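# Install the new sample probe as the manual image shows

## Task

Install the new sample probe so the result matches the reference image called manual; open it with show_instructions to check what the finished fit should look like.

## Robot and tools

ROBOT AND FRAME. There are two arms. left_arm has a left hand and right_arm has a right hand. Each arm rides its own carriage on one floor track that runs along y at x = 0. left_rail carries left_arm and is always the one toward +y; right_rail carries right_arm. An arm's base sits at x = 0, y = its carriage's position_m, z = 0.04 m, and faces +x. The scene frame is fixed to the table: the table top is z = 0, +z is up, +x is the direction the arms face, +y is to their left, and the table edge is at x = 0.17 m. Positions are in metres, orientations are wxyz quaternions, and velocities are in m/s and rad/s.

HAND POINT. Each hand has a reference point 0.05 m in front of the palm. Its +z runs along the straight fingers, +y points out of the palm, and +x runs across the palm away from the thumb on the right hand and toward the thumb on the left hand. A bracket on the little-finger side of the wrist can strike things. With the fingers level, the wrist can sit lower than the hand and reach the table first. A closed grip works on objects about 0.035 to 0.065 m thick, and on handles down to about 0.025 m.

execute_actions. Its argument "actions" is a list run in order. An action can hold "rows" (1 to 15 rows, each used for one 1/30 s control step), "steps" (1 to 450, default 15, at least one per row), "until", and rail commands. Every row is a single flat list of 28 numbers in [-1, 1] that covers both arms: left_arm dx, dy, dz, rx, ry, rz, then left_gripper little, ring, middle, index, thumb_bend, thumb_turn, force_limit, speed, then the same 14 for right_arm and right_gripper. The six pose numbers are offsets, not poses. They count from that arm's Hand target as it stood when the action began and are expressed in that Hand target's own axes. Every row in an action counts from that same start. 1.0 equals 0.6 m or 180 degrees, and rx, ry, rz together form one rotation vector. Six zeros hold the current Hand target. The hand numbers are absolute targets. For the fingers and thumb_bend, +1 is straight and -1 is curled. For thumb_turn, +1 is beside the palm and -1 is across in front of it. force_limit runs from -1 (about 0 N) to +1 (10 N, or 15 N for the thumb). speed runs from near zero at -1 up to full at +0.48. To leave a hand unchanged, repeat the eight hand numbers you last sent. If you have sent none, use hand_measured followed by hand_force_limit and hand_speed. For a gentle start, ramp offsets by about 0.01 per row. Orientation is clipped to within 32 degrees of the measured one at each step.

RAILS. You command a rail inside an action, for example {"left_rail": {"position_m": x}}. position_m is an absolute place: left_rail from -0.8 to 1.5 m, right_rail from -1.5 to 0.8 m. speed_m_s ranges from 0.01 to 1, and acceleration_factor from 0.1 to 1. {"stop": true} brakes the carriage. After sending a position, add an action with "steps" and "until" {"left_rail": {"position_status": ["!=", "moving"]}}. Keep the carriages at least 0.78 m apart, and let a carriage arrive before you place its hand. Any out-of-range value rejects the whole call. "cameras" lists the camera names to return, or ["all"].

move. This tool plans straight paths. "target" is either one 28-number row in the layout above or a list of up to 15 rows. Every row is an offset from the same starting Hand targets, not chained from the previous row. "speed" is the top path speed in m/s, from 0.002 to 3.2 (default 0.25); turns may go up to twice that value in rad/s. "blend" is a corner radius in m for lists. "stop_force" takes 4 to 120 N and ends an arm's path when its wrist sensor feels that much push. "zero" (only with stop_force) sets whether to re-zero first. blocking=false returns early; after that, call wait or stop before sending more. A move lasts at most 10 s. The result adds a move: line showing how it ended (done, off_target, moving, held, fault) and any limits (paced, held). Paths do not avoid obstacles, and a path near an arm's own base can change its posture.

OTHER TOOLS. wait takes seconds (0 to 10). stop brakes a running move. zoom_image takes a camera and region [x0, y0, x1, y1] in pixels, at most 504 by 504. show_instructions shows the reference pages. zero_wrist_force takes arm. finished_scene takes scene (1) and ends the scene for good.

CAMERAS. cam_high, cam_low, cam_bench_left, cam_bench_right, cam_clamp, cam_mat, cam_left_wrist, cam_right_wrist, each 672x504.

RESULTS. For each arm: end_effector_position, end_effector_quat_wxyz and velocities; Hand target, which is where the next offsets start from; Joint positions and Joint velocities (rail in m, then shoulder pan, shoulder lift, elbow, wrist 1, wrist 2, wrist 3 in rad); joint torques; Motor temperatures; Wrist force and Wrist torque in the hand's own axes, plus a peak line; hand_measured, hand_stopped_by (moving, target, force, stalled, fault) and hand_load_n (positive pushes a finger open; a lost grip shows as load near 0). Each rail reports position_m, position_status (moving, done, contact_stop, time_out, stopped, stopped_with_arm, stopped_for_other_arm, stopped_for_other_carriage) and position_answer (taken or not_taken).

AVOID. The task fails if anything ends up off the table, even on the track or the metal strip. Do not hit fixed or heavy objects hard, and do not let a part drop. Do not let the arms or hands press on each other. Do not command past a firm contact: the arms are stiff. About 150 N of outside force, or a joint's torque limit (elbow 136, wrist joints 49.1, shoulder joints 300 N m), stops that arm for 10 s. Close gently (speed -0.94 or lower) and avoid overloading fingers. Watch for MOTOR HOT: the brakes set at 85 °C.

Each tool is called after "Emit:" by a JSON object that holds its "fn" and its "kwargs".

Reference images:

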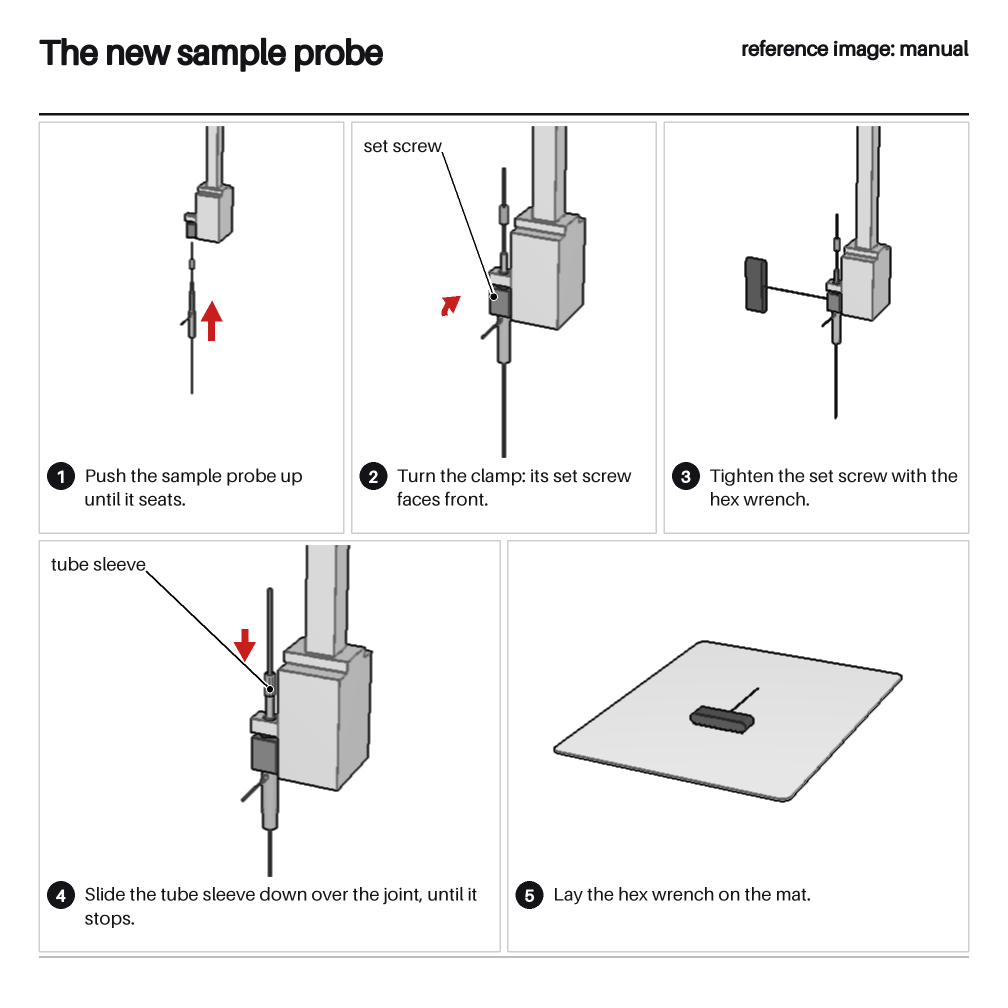

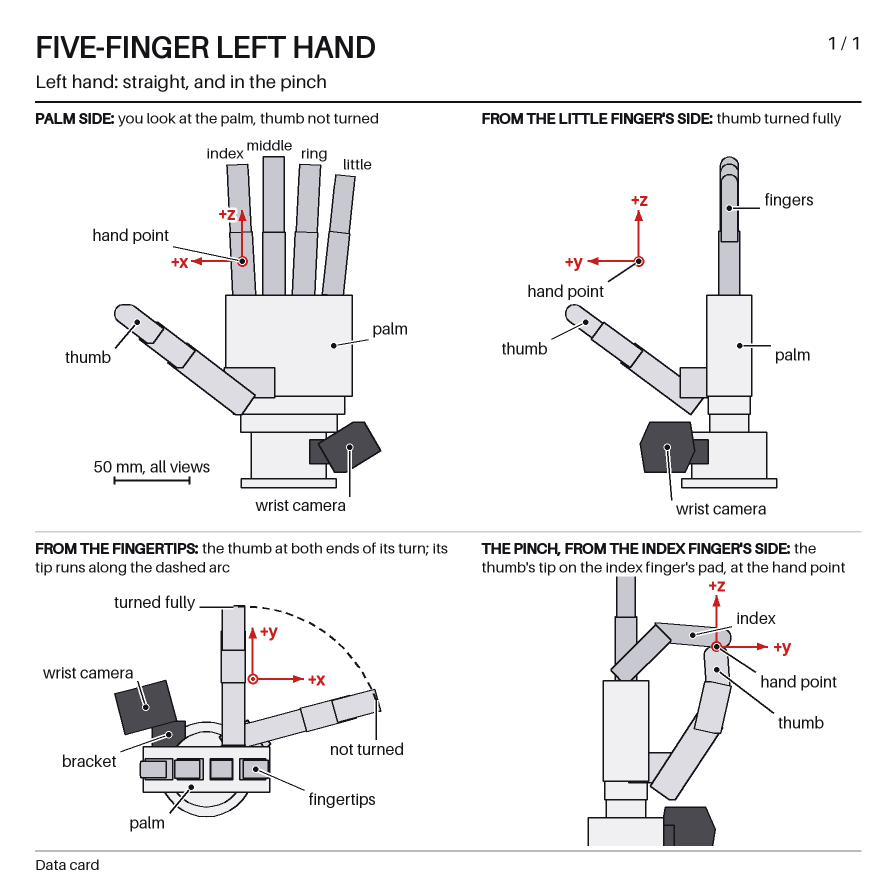

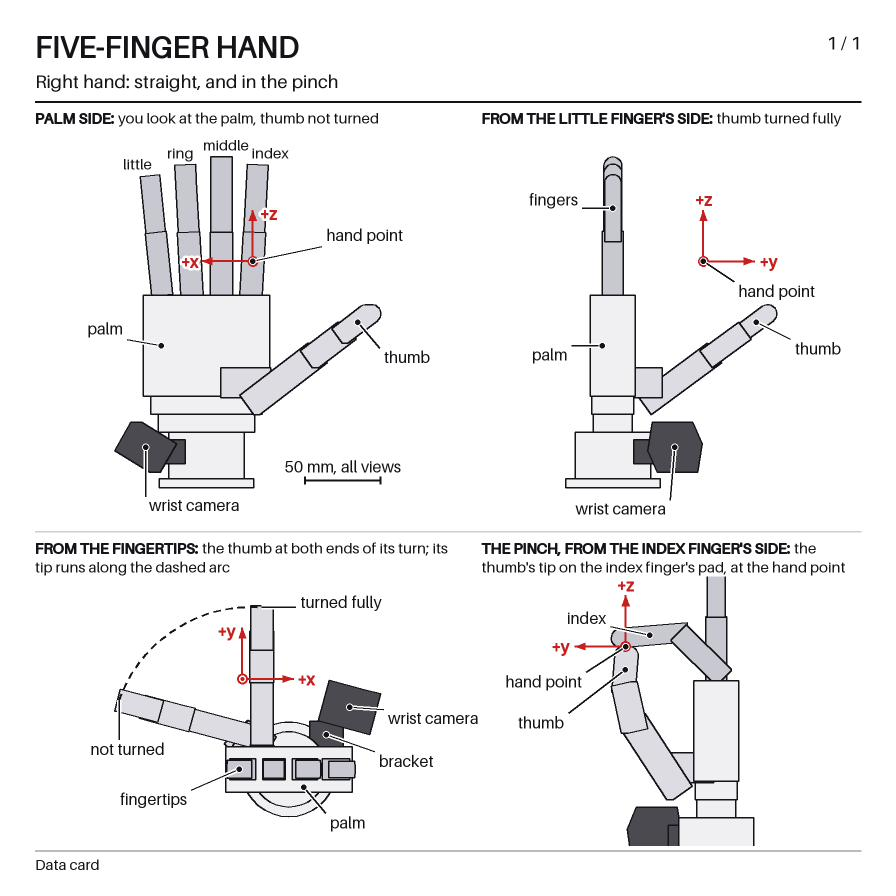

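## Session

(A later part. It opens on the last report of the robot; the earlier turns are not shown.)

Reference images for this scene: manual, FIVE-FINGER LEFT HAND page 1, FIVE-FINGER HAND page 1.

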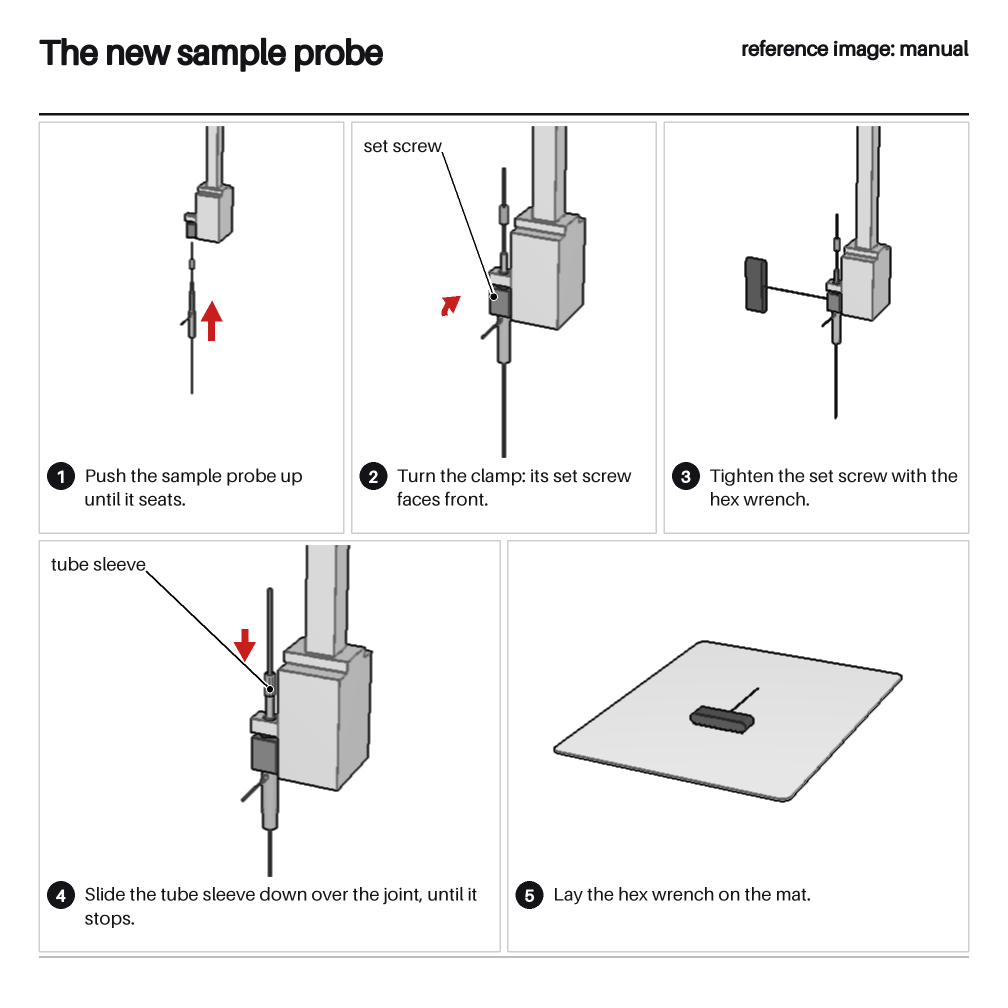

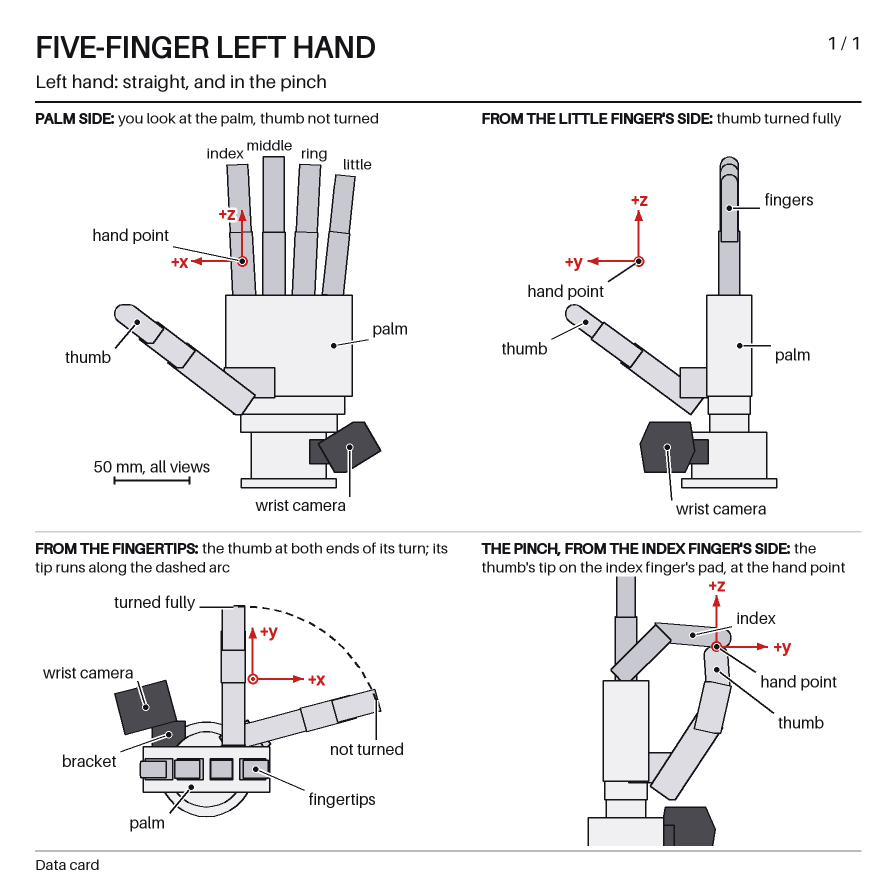

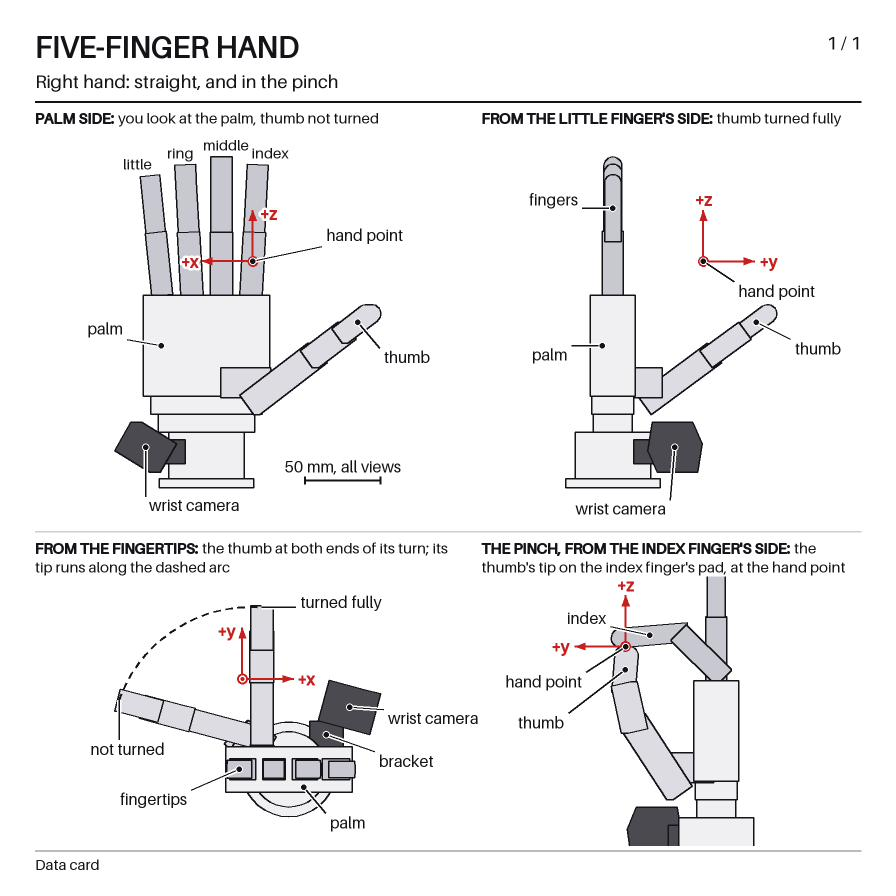

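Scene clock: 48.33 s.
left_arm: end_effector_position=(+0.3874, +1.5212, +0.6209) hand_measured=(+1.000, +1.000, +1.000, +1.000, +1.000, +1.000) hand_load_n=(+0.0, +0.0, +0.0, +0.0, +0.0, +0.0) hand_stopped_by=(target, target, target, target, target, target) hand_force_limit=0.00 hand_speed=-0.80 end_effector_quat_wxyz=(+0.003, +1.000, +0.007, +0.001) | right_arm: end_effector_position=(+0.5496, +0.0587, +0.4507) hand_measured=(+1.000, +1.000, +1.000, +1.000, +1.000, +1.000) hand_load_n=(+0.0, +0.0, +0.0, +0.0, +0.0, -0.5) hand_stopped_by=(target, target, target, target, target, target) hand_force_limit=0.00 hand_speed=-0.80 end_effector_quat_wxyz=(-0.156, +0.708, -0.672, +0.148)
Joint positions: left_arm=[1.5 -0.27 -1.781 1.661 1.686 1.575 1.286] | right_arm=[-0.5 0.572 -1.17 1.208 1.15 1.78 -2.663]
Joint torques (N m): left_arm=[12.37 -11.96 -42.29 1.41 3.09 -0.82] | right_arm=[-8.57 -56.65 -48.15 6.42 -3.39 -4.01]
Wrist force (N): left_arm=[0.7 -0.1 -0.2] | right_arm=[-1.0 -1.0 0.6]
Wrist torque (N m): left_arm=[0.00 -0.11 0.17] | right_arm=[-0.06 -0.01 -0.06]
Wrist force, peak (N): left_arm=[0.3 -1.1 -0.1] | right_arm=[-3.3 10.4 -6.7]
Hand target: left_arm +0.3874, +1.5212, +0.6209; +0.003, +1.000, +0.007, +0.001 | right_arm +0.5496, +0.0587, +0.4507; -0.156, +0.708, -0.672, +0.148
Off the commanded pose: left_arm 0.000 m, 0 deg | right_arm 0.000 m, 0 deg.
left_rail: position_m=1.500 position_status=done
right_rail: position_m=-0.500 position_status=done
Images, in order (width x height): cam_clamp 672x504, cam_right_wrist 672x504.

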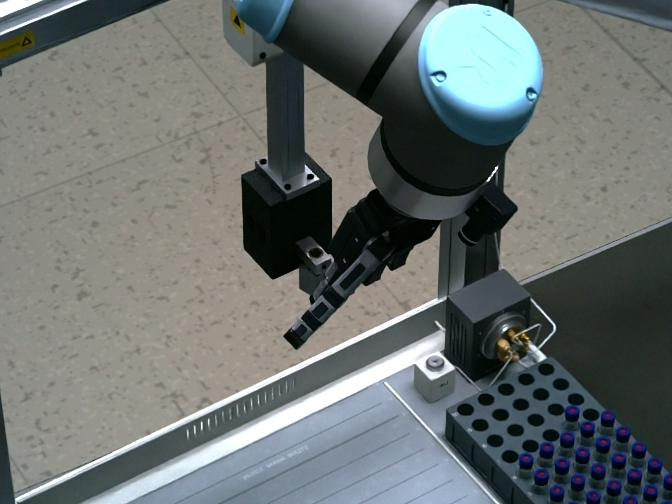

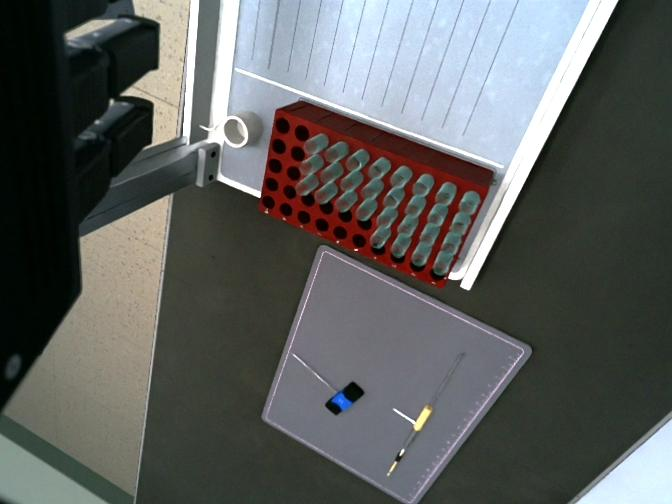

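Emit:
{"fn": "execute_actions", "kwargs": {"actions": [{"left_rail":{"position_m":0.65},"steps":200,"until":{"left_rail":{"position_status":["!=","moving"]}}}]}}

Emit:
{"fn": "move", "kwargs": {"target": [0.388,0.6,0.25,-0.2303,0.2303,0.4606,1,1,1,1,1,1,0,-0.8, 0,0,0,0,0,0,1,1,1,1,1,1,0,-0.8], "speed": 0.35, "cameras": ["cam_clamp","cam_right_wrist","cam_left_wrist","cam_high","cam_low"]}}

Scene clock: 52.33 s.
left_arm: end_effector_position=(+0.3874, +0.6715, +0.6209) hand_measured=(+1.000, +1.000, +1.000, +1.000, +1.000, +1.000) hand_load_n=(+0.0, +0.0, +0.0, +0.0, +0.0, +0.0) hand_stopped_by=(target, target, target, target, target, target) hand_force_limit=0.00 hand_speed=-0.80 end_effector_quat_wxyz=(+0.003, +1.000, +0.007, +0.001) | right_arm: end_effector_position=(+0.5496, +0.0587, +0.4507) hand_measured=(+1.000, +1.000, +1.000, +1.000, +1.000, +1.000) hand_load_n=(+0.0, +0.0, +0.0, +0.5, +0.0, +0.0) hand_stopped_by=(target, target, target, target, target, target) hand_force_limit=0.00 hand_speed=-0.80 end_effector_quat_wxyz=(-0.156, +0.708, -0.672, +0.148)
Joint positions: left_arm=[0.65 -0.27 -1.781 1.661 1.686 1.575 1.286] | right_arm=[-0.5 0.572 -1.17 1.208 1.15 1.78 -2.663]
Joint torques (N m): left_arm=[-5.02 -9.94 -43.19 2.3 1.03 -0.42] | right_arm=[-9.06 -57.71 -48.03 6.24 -3.08 -4.1]
Wrist force (N): left_arm=[0.6 -0.1 0.0] | right_arm=[-0.9 -1.0 0.4]
Wrist torque (N m): left_arm=[-0.02 -0.08 0.17] | right_arm=[-0.04 -0.01 -0.05]
Wrist force, peak (N): left_arm=[0.8 -2.8 0.1] | right_arm=[-1.4 -1.0 0.8]
Hand target: left_arm +0.3874, +0.6715, +0.6209; +0.003, +1.000, +0.007, +0.001 | right_arm +0.5496, +0.0587, +0.4507; -0.156, +0.708, -0.672, +0.148
Off the commanded pose: left_arm 0.000 m, 0 deg | right_arm 0.000 m, 0 deg.
left_rail: position_m=0.650 position_status=done
right_rail: position_m=-0.500 position_status=done

Scene clock: 55.50 s.
left_arm: end_effector_position=(+0.6259, +0.3142, +0.4735) hand_measured=(+1.000, +1.000, +1.000, +1.000, +1.000, +1.000) hand_load_n=(+0.0, +0.0, +0.0, +0.0, -0.5, +0.0) hand_stopped_by=(target, target, target, target, target, target) hand_force_limit=0.00 hand_speed=-0.80 end_effector_quat_wxyz=(+0.315, +0.636, -0.627, +0.321) | right_arm: end_effector_position=(+0.5496, +0.0587, +0.4507) hand_measured=(+1.000, +1.000, +1.000, +1.000, +1.000, +1.000) hand_load_n=(+0.0, +0.0, +0.0, +0.0, +0.0, +0.0) hand_stopped_by=(target, target, target, target, target, target) hand_force_limit=0.00 hand_speed=-0.80 end_effector_quat_wxyz=(-0.156, +0.708, -0.672, +0.148)
Joint positions: left_arm=[0.65 -0.404 -1.211 1.438 0.841 2.394 2.501] | right_arm=[-0.5 0.572 -1.17 1.208 1.15 1.78 -2.663]
Joint torques (N m): left_arm=[-9.74 -56.1 -43.52 4.79 4.09 4.2] | right_arm=[-9.92 -57.76 -47.97 6.09 -3.24 -3.88]
Wrist force (N): left_arm=[1.8 0.0 1.1] | right_arm=[-1.1 -1.0 0.6]
Wrist torque (N m): left_arm=[0.03 -0.17 -0.05] | right_arm=[-0.04 0.00 -0.06]
Wrist force, peak (N): left_arm=[2.7 -0.7 1.7] | right_arm=[-0.9 -1.4 1.1]
Hand target: left_arm +0.6260, +0.3142, +0.4734; +0.315, +0.636, -0.627, +0.321 | right_arm +0.5496, +0.0587, +0.4507; -0.156, +0.708, -0.672, +0.148
Off the commanded pose: left_arm 0.000 m, 0 deg | right_arm 0.000 m, 0 deg.
left_rail: position_m=0.650 position_status=done
right_rail: position_m=-0.500 position_status=done
move: done
Images, in order (width x height): cam_high 672x504, cam_low 672x504, cam_clamp 672x504, cam_left_wrist 672x504, cam_right_wrist 672x504.

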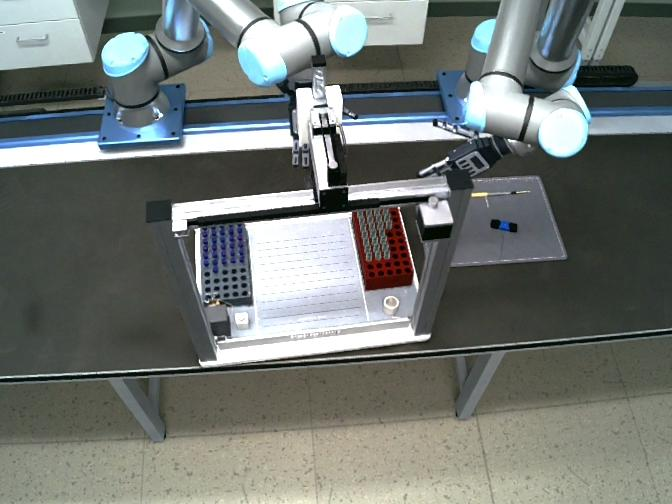

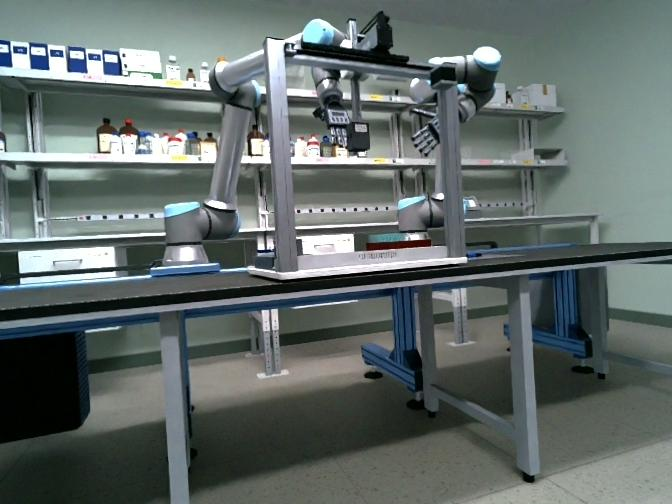

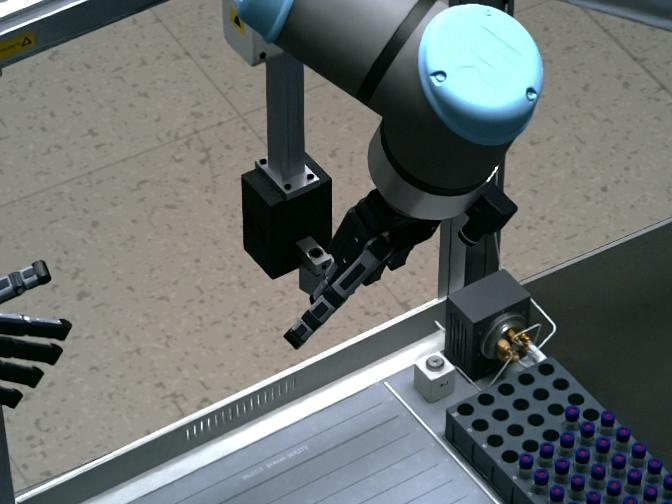

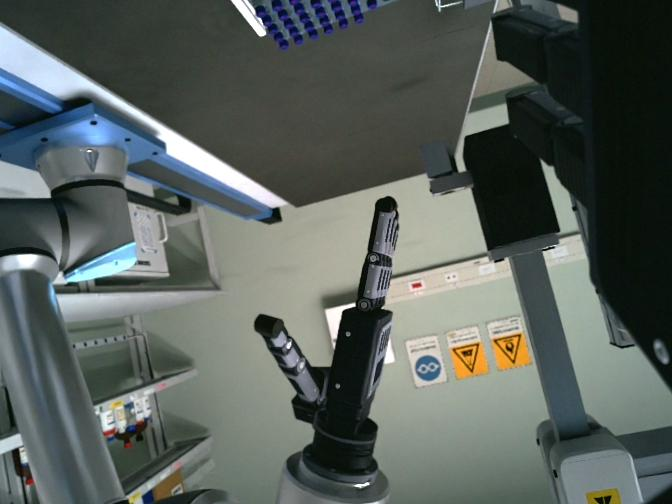

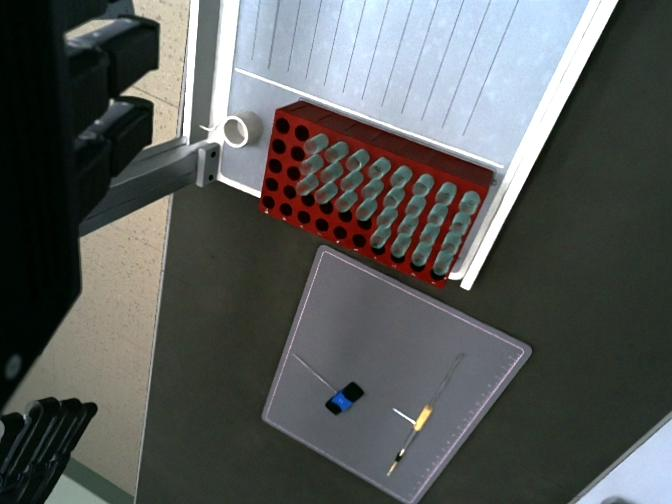

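Emit:
{"fn": "zoom_image", "kwargs": {"camera": "cam_left_wrist", "region": [350, 110, 530, 260]}}

Scaled by 2.800 from the camera's 672x504 image, which has a finer 960x720 frame.

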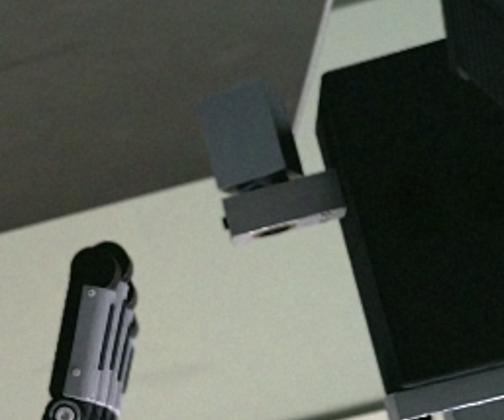

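Emit:
{"fn": "move", "kwargs": {"target": [0,0,0,0,0,0,1,1,1,1,1,1,0,-0.8, 0.0211,0.0047,0.0548,0,0,0,1,1,1,1,1,1,0,-0.8], "speed": 0.1, "cameras": ["cam_clamp","cam_left_wrist"]}}

Emit:
{"fn": "zoom_image", "kwargs": {"camera": "cam_left_wrist", "region": [350, 110, 500, 260]}}

Emit:
{"fn": "zoom_image", "kwargs": {"camera": "cam_clamp", "region": [250, 220, 370, 340]}}

Scene clock: 57.80 s.
left_arm: end_effector_position=(+0.6260, +0.3142, +0.4734) hand_measured=(+1.000, +1.000, +1.000, +1.000, +1.000, +1.000) hand_load_n=(+0.0, +0.0, +0.0, +0.0, +0.0, +0.0) hand_stopped_by=(target, target, target, target, target, target) hand_force_limit=0.00 hand_speed=-0.80 end_effector_quat_wxyz=(+0.315, +0.636, -0.627, +0.321) | right_arm: end_effector_position=(+0.5615, +0.0467, +0.4197) hand_measured=(+1.000, +1.000, +1.000, +1.000, +1.000, +1.000) hand_load_n=(+0.0, +0.0, +0.0, +0.0, +0.0, +0.0) hand_stopped_by=(target, target, target, target, target, target) hand_force_limit=0.00 hand_speed=-0.80 end_effector_quat_wxyz=(-0.156, +0.708, -0.672, +0.148)
Joint positions: left_arm=[0.65 -0.404 -1.211 1.438 0.841 2.394 2.501] | right_arm=[-0.5 0.548 -1.168 1.258 1.093 1.771 -2.686]
Joint torques (N m): left_arm=[-9.3 -55.83 -43.68 4.83 4.15 4.03] | right_arm=[-10.66 -56.19 -34.11 -1.64 -3.4 -3.84]
Wrist force (N): left_arm=[2.0 0.4 1.1] | right_arm=[-1.0 -1.3 0.4]
Wrist torque (N m): left_arm=[0.09 -0.19 -0.05] | right_arm=[-0.11 -0.01 -0.06]
Wrist force, peak (N): left_arm=[2.5 0.3 1.3] | right_arm=[-1.3 -1.2 0.7]
Hand target: left_arm +0.6260, +0.3142, +0.4734; +0.315, +0.636, -0.627, +0.321 | right_arm +0.5615, +0.0467, +0.4196; -0.156, +0.708, -0.672, +0.148
Off the commanded pose: left_arm 0.000 m, 0 deg | right_arm 0.000 m, 0 deg.
left_rail: position_m=0.650 position_status=done
right_rail: position_m=-0.500 position_status=done
move: done
Images, in order (width x height): cam_clamp 672x504, cam_left_wrist 672x504.

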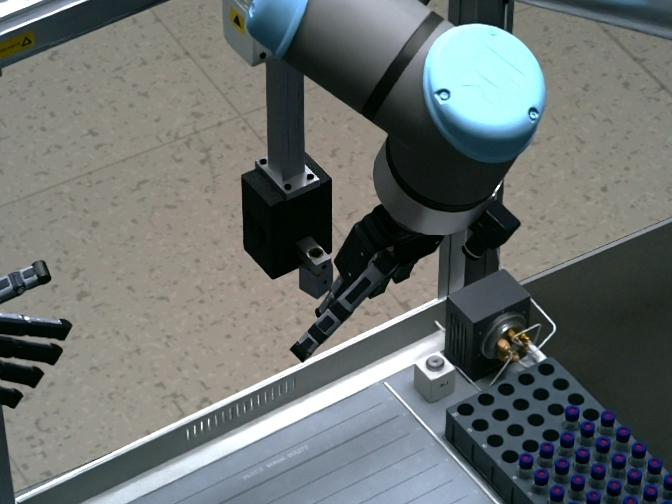

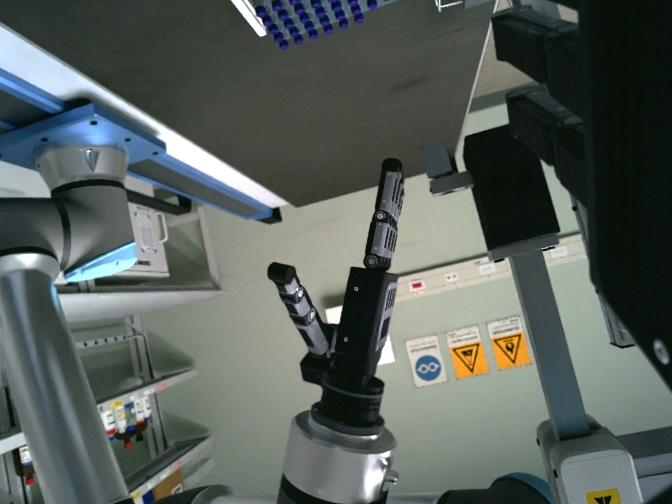

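Scaled by 3.360 from the camera's 672x504 image, which has a finer 960x720 frame.

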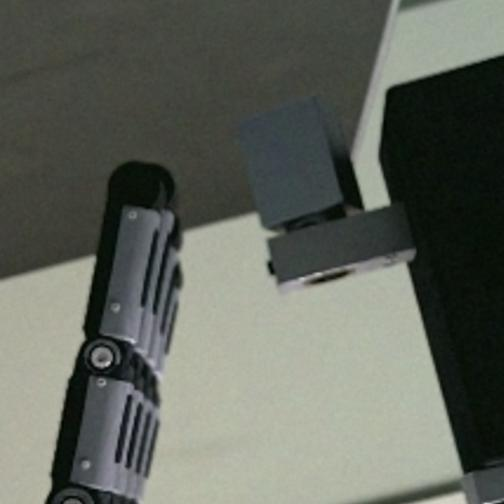

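Scaled by 4.200 from the camera's 672x504 image, which has a finer 960x720 frame.

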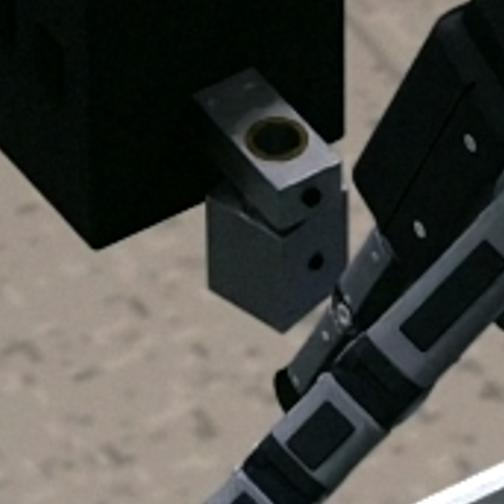

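Emit:
{"fn": "move", "kwargs": {"target": [0,0,0,0,0,0,1,1,1,1,1,1,0,-0.8, 0.0011,-0.0125,0.0205,0,0,0,1,1,1,1,1,1,0,-0.8], "speed": 0.08}}

Emit:
{"fn": "move", "kwargs": {"target": [0,0,0,0,0,0,1,1,1,1,1,1,0,-0.8, 0.0007,-0.0121,0.0056,0,0,0,1,1,1,1,1,1,0,-0.8], "speed": 0.015, "stop_force": 8, "cameras": ["cam_clamp","cam_left_wrist"]}}

Emit:
{"fn": "zoom_image", "kwargs": {"camera": "cam_left_wrist", "region": [350, 110, 500, 260]}}

Emit:
{"fn": "zoom_image", "kwargs": {"camera": "cam_clamp", "region": [250, 220, 370, 340]}}

Scene clock: 59.10 s.
left_arm: end_effector_position=(+0.6260, +0.3142, +0.4734) hand_measured=(+1.000, +1.000, +1.000, +1.000, +1.000, +1.000) hand_load_n=(+0.0, +0.0, +0.0, +0.0, +0.0, +0.0) hand_stopped_by=(target, target, target, target, target, target) hand_force_limit=0.00 hand_speed=-0.80 end_effector_quat_wxyz=(+0.315, +0.636, -0.627, +0.321) | right_arm: end_effector_position=(+0.5734, +0.0467, +0.4117) hand_measured=(+1.000, +1.000, +1.000, +1.000, +1.000, +1.000) hand_load_n=(+0.0, +0.0, +0.0, +0.0, +0.0, +0.0) hand_stopped_by=(target, target, target, target, target, target) hand_force_limit=0.00 hand_speed=-0.80 end_effector_quat_wxyz=(-0.156, +0.708, -0.672, +0.148)
Joint positions: left_arm=[0.65 -0.404 -1.211 1.438 0.841 2.394 2.501] | right_arm=[-0.5 0.539 -1.152 1.249 1.085 1.767 -2.694]
Joint torques (N m): left_arm=[-8.7 -54.88 -43.68 4.87 4.1 4.05] | right_arm=[-11.71 -58.88 -48.09 -0.8 -3.39 -3.97]
Wrist force (N): left_arm=[2.1 0.1 1.0] | right_arm=[-0.9 -1.1 0.5]
Wrist torque (N m): left_arm=[0.05 -0.21 -0.04] | right_arm=[-0.10 -0.02 -0.05]
Wrist force, peak (N): left_arm=[2.5 0.2 1.3] | right_arm=[-1.3 -1.0 0.6]
Hand target: left_arm +0.6260, +0.3142, +0.4734; +0.315, +0.636, -0.627, +0.321 | right_arm +0.5735, +0.0467, +0.4116; -0.156, +0.708, -0.672, +0.148
Off the commanded pose: left_arm 0.000 m, 0 deg | right_arm 0.000 m, 0 deg.
left_rail: position_m=0.650 position_status=done
right_rail: position_m=-0.500 position_status=done
move: done

Scene clock: 69.37 s.
left_arm: end_effector_position=(+0.6260, +0.3142, +0.4734) hand_measured=(+1.000, +1.000, +1.000, +1.000, +1.000, +1.000) hand_load_n=(+0.0, +0.0, +0.0, +0.0, -0.5, +0.0) hand_stopped_by=(target, target, target, target, target, target) hand_force_limit=0.00 hand_speed=-0.80 end_effector_quat_wxyz=(+0.315, +0.636, -0.627, +0.321) | right_arm: end_effector_position=(+0.5742, +0.0468, +0.4119) hand_measured=(+1.000, +1.000, +1.000, +1.000, +1.000, +1.000) hand_load_n=(+0.0, +0.0, +0.0, +0.0, -0.5, +0.0) hand_stopped_by=(target, target, target, target, target, target) hand_force_limit=0.00 hand_speed=-0.80 end_effector_quat_wxyz=(-0.157, +0.709, -0.672, +0.148)
Joint positions: left_arm=[0.65 -0.404 -1.211 1.438 0.841 2.394 2.501] | right_arm=[-0.5 0.539 -1.151 1.247 1.085 1.767 -2.695]
Joint torques (N m): left_arm=[-6.96 -54.02 -43.62 4.56 4.25 3.77] | right_arm=[1.38 -70.02 -41.79 2.68 0.47 -0.49]
Wrist force (N): left_arm=[1.8 -0.1 1.1] | right_arm=[-0.6 -0.8 0.3]
Wrist torque (N m): left_arm=[0.01 -0.16 -0.06] | right_arm=[-0.04 -0.06 -0.03]
Wrist force, peak (N): left_arm=[2.8 0.0 0.9] | right_arm=[-1.2 -1.5 0.5]
Hand target: left_arm +0.6260, +0.3142, +0.4734; +0.315, +0.636, -0.627, +0.321 | right_arm +0.5742, +0.0468, +0.4119; -0.157, +0.709, -0.672, +0.148 (not the last commanded pose)
Off the commanded pose: left_arm 0.000 m, 0 deg | right_arm 0.007 m, 0 deg.
FORCE FAULT: contact force on the right arm reached its limit, and that arm stopped for 10 seconds. The contact can be on any part of that arm, not only on its tool. That arm's remaining commands of this call were not run. That arm's target is now where it stood when the stop ended, not its last command. That arm accepts commands again.
left_rail: position_m=0.650 position_status=done
right_rail: position_m=-0.500 position_status=done
move: fault (right_arm)
Images, in order (width x height): cam_clamp 672x504, cam_left_wrist 672x504.

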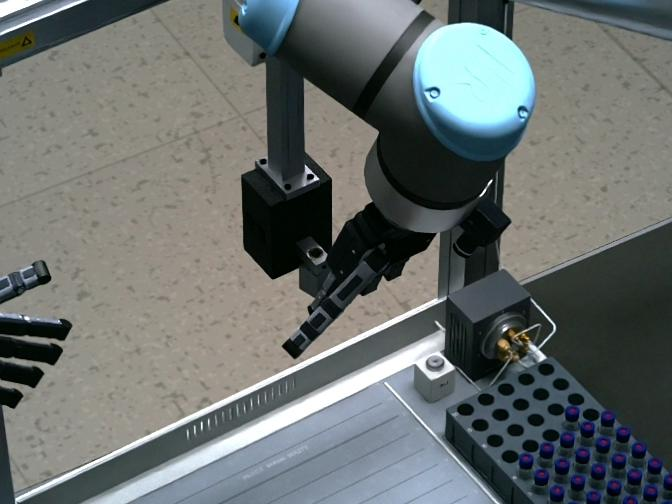

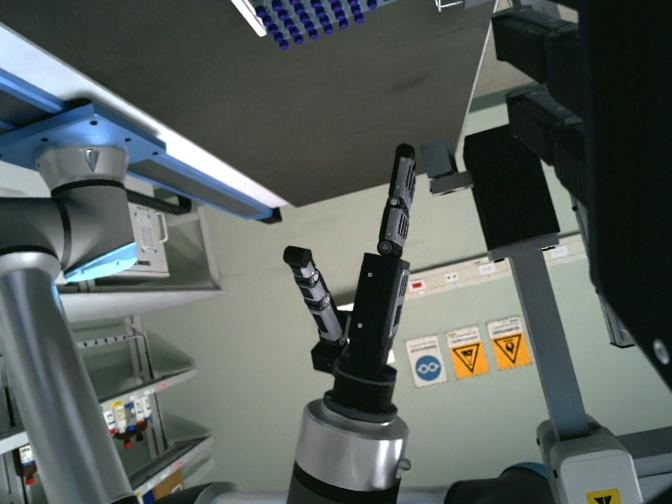

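Scaled by 3.360 from the camera's 672x504 image, which has a finer 960x720 frame.

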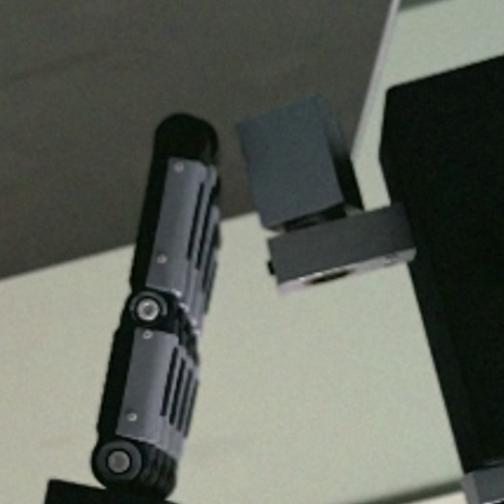

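Scaled by 4.200 from the camera's 672x504 image, which has a finer 960x720 frame.

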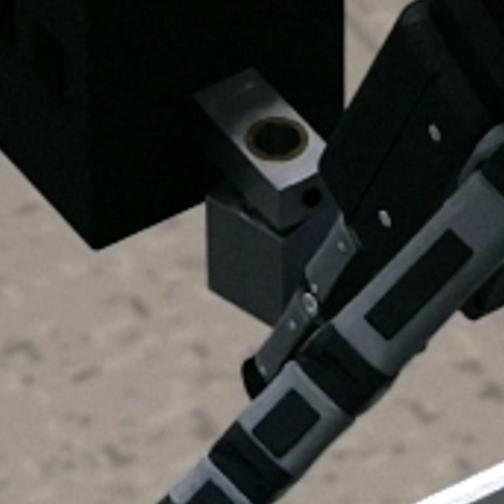

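Emit:
{"fn": "move", "kwargs": {"target": [0,0,0,0,0,0,1,1,1,1,1,1,0,-0.8, -0.0093,0.1508,-0.0703,0,0,0,1,1,1,1,1,1,0,-0.8], "speed": 0.1, "cameras": ["cam_clamp","cam_left_wrist","cam_high","cam_low","cam_bench_left"]}}

Scene clock: 71.03 s.
left_arm: end_effector_position=(+0.6260, +0.3142, +0.4734) hand_measured=(+1.000, +1.000, +1.000, +1.000, +1.000, +1.000) hand_load_n=(+0.0, -0.5, +0.0, +0.0, -0.5, +0.0) hand_stopped_by=(target, target, target, target, target, target) hand_force_limit=0.00 hand_speed=-0.80 end_effector_quat_wxyz=(+0.315, +0.636, -0.627, +0.321) | right_arm: end_effector_position=(+0.4743, +0.0470, +0.4122) hand_measured=(+1.000, +1.000, +1.000, +1.000, +1.000, +1.000) hand_load_n=(+0.0, +0.0, +0.0, +0.0, +0.0, +0.0) hand_stopped_by=(target, target, target, target, target, target) hand_force_limit=0.00 hand_speed=-0.80 end_effector_quat_wxyz=(-0.157, +0.709, -0.672, +0.148)
Joint positions: left_arm=[0.65 -0.404 -1.211 1.438 0.841 2.394 2.501] | right_arm=[-0.5 0.62 -1.265 1.408 1.055 1.797 -2.618]
Joint torques (N m): left_arm=[-4.07 -54.9 -44.19 5.02 4.47 4.03] | right_arm=[12.28 -69.93 -31.55 -1.03 4.09 3.25]
Wrist force (N): left_arm=[1.9 0.5 1.1] | right_arm=[-0.6 -1.5 0.5]
Wrist torque (N m): left_arm=[0.10 -0.16 -0.07] | right_arm=[-0.13 0.02 -0.38]
Wrist force, peak (N): left_arm=[2.6 0.5 0.8] | right_arm=[-0.5 -2.0 1.2]
Hand target: left_arm +0.6260, +0.3142, +0.4734; +0.315, +0.636, -0.627, +0.321 | right_arm +0.4742, +0.0470, +0.4122; -0.157, +0.709, -0.672, +0.148
Off the commanded pose: left_arm 0.000 m, 0 deg | right_arm 0.000 m, 0 deg.
left_rail: position_m=0.650 position_status=done
right_rail: position_m=-0.500 position_status=done
move: done
Images, in order (width x height): cam_high 672x504, cam_low 672x504, cam_bench_left 672x504, cam_clamp 672x504, cam_left_wrist 672x504.

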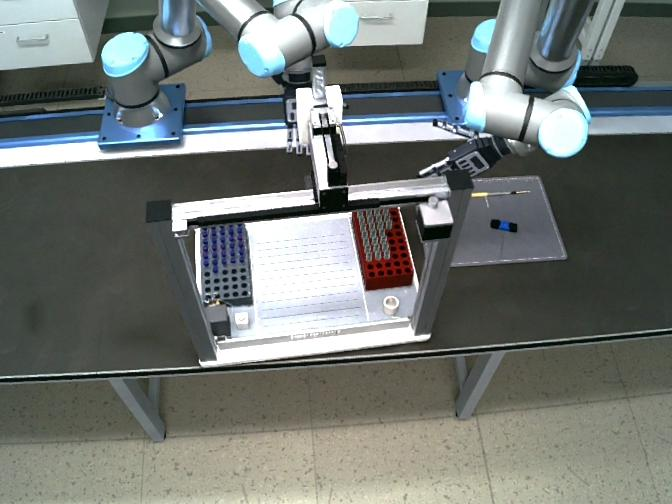

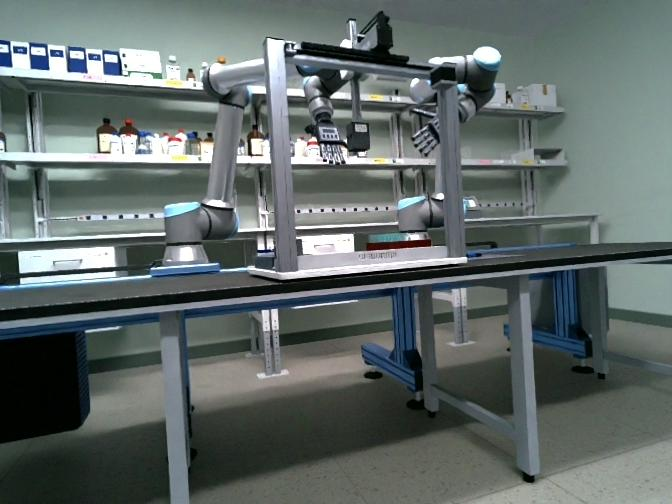

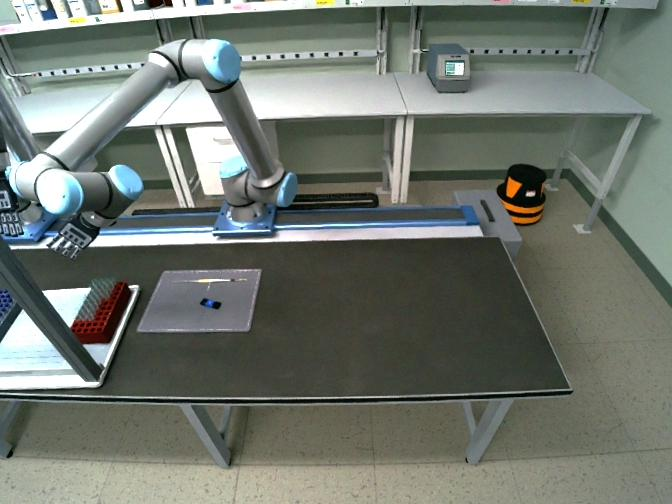

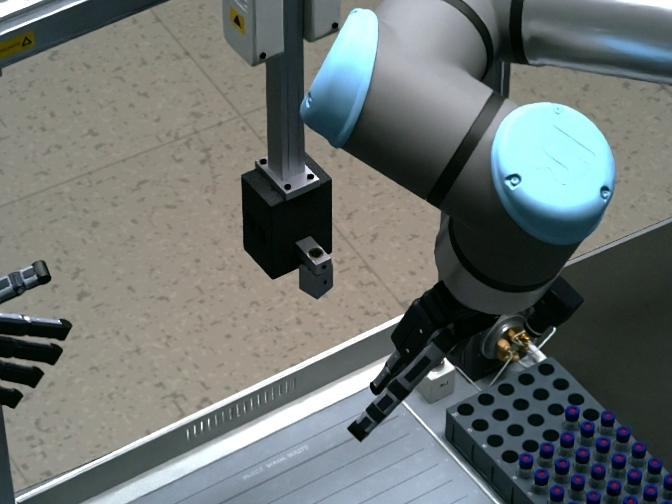

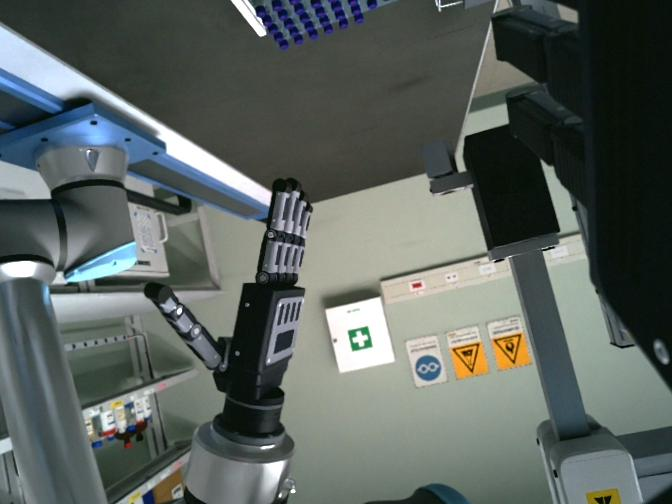

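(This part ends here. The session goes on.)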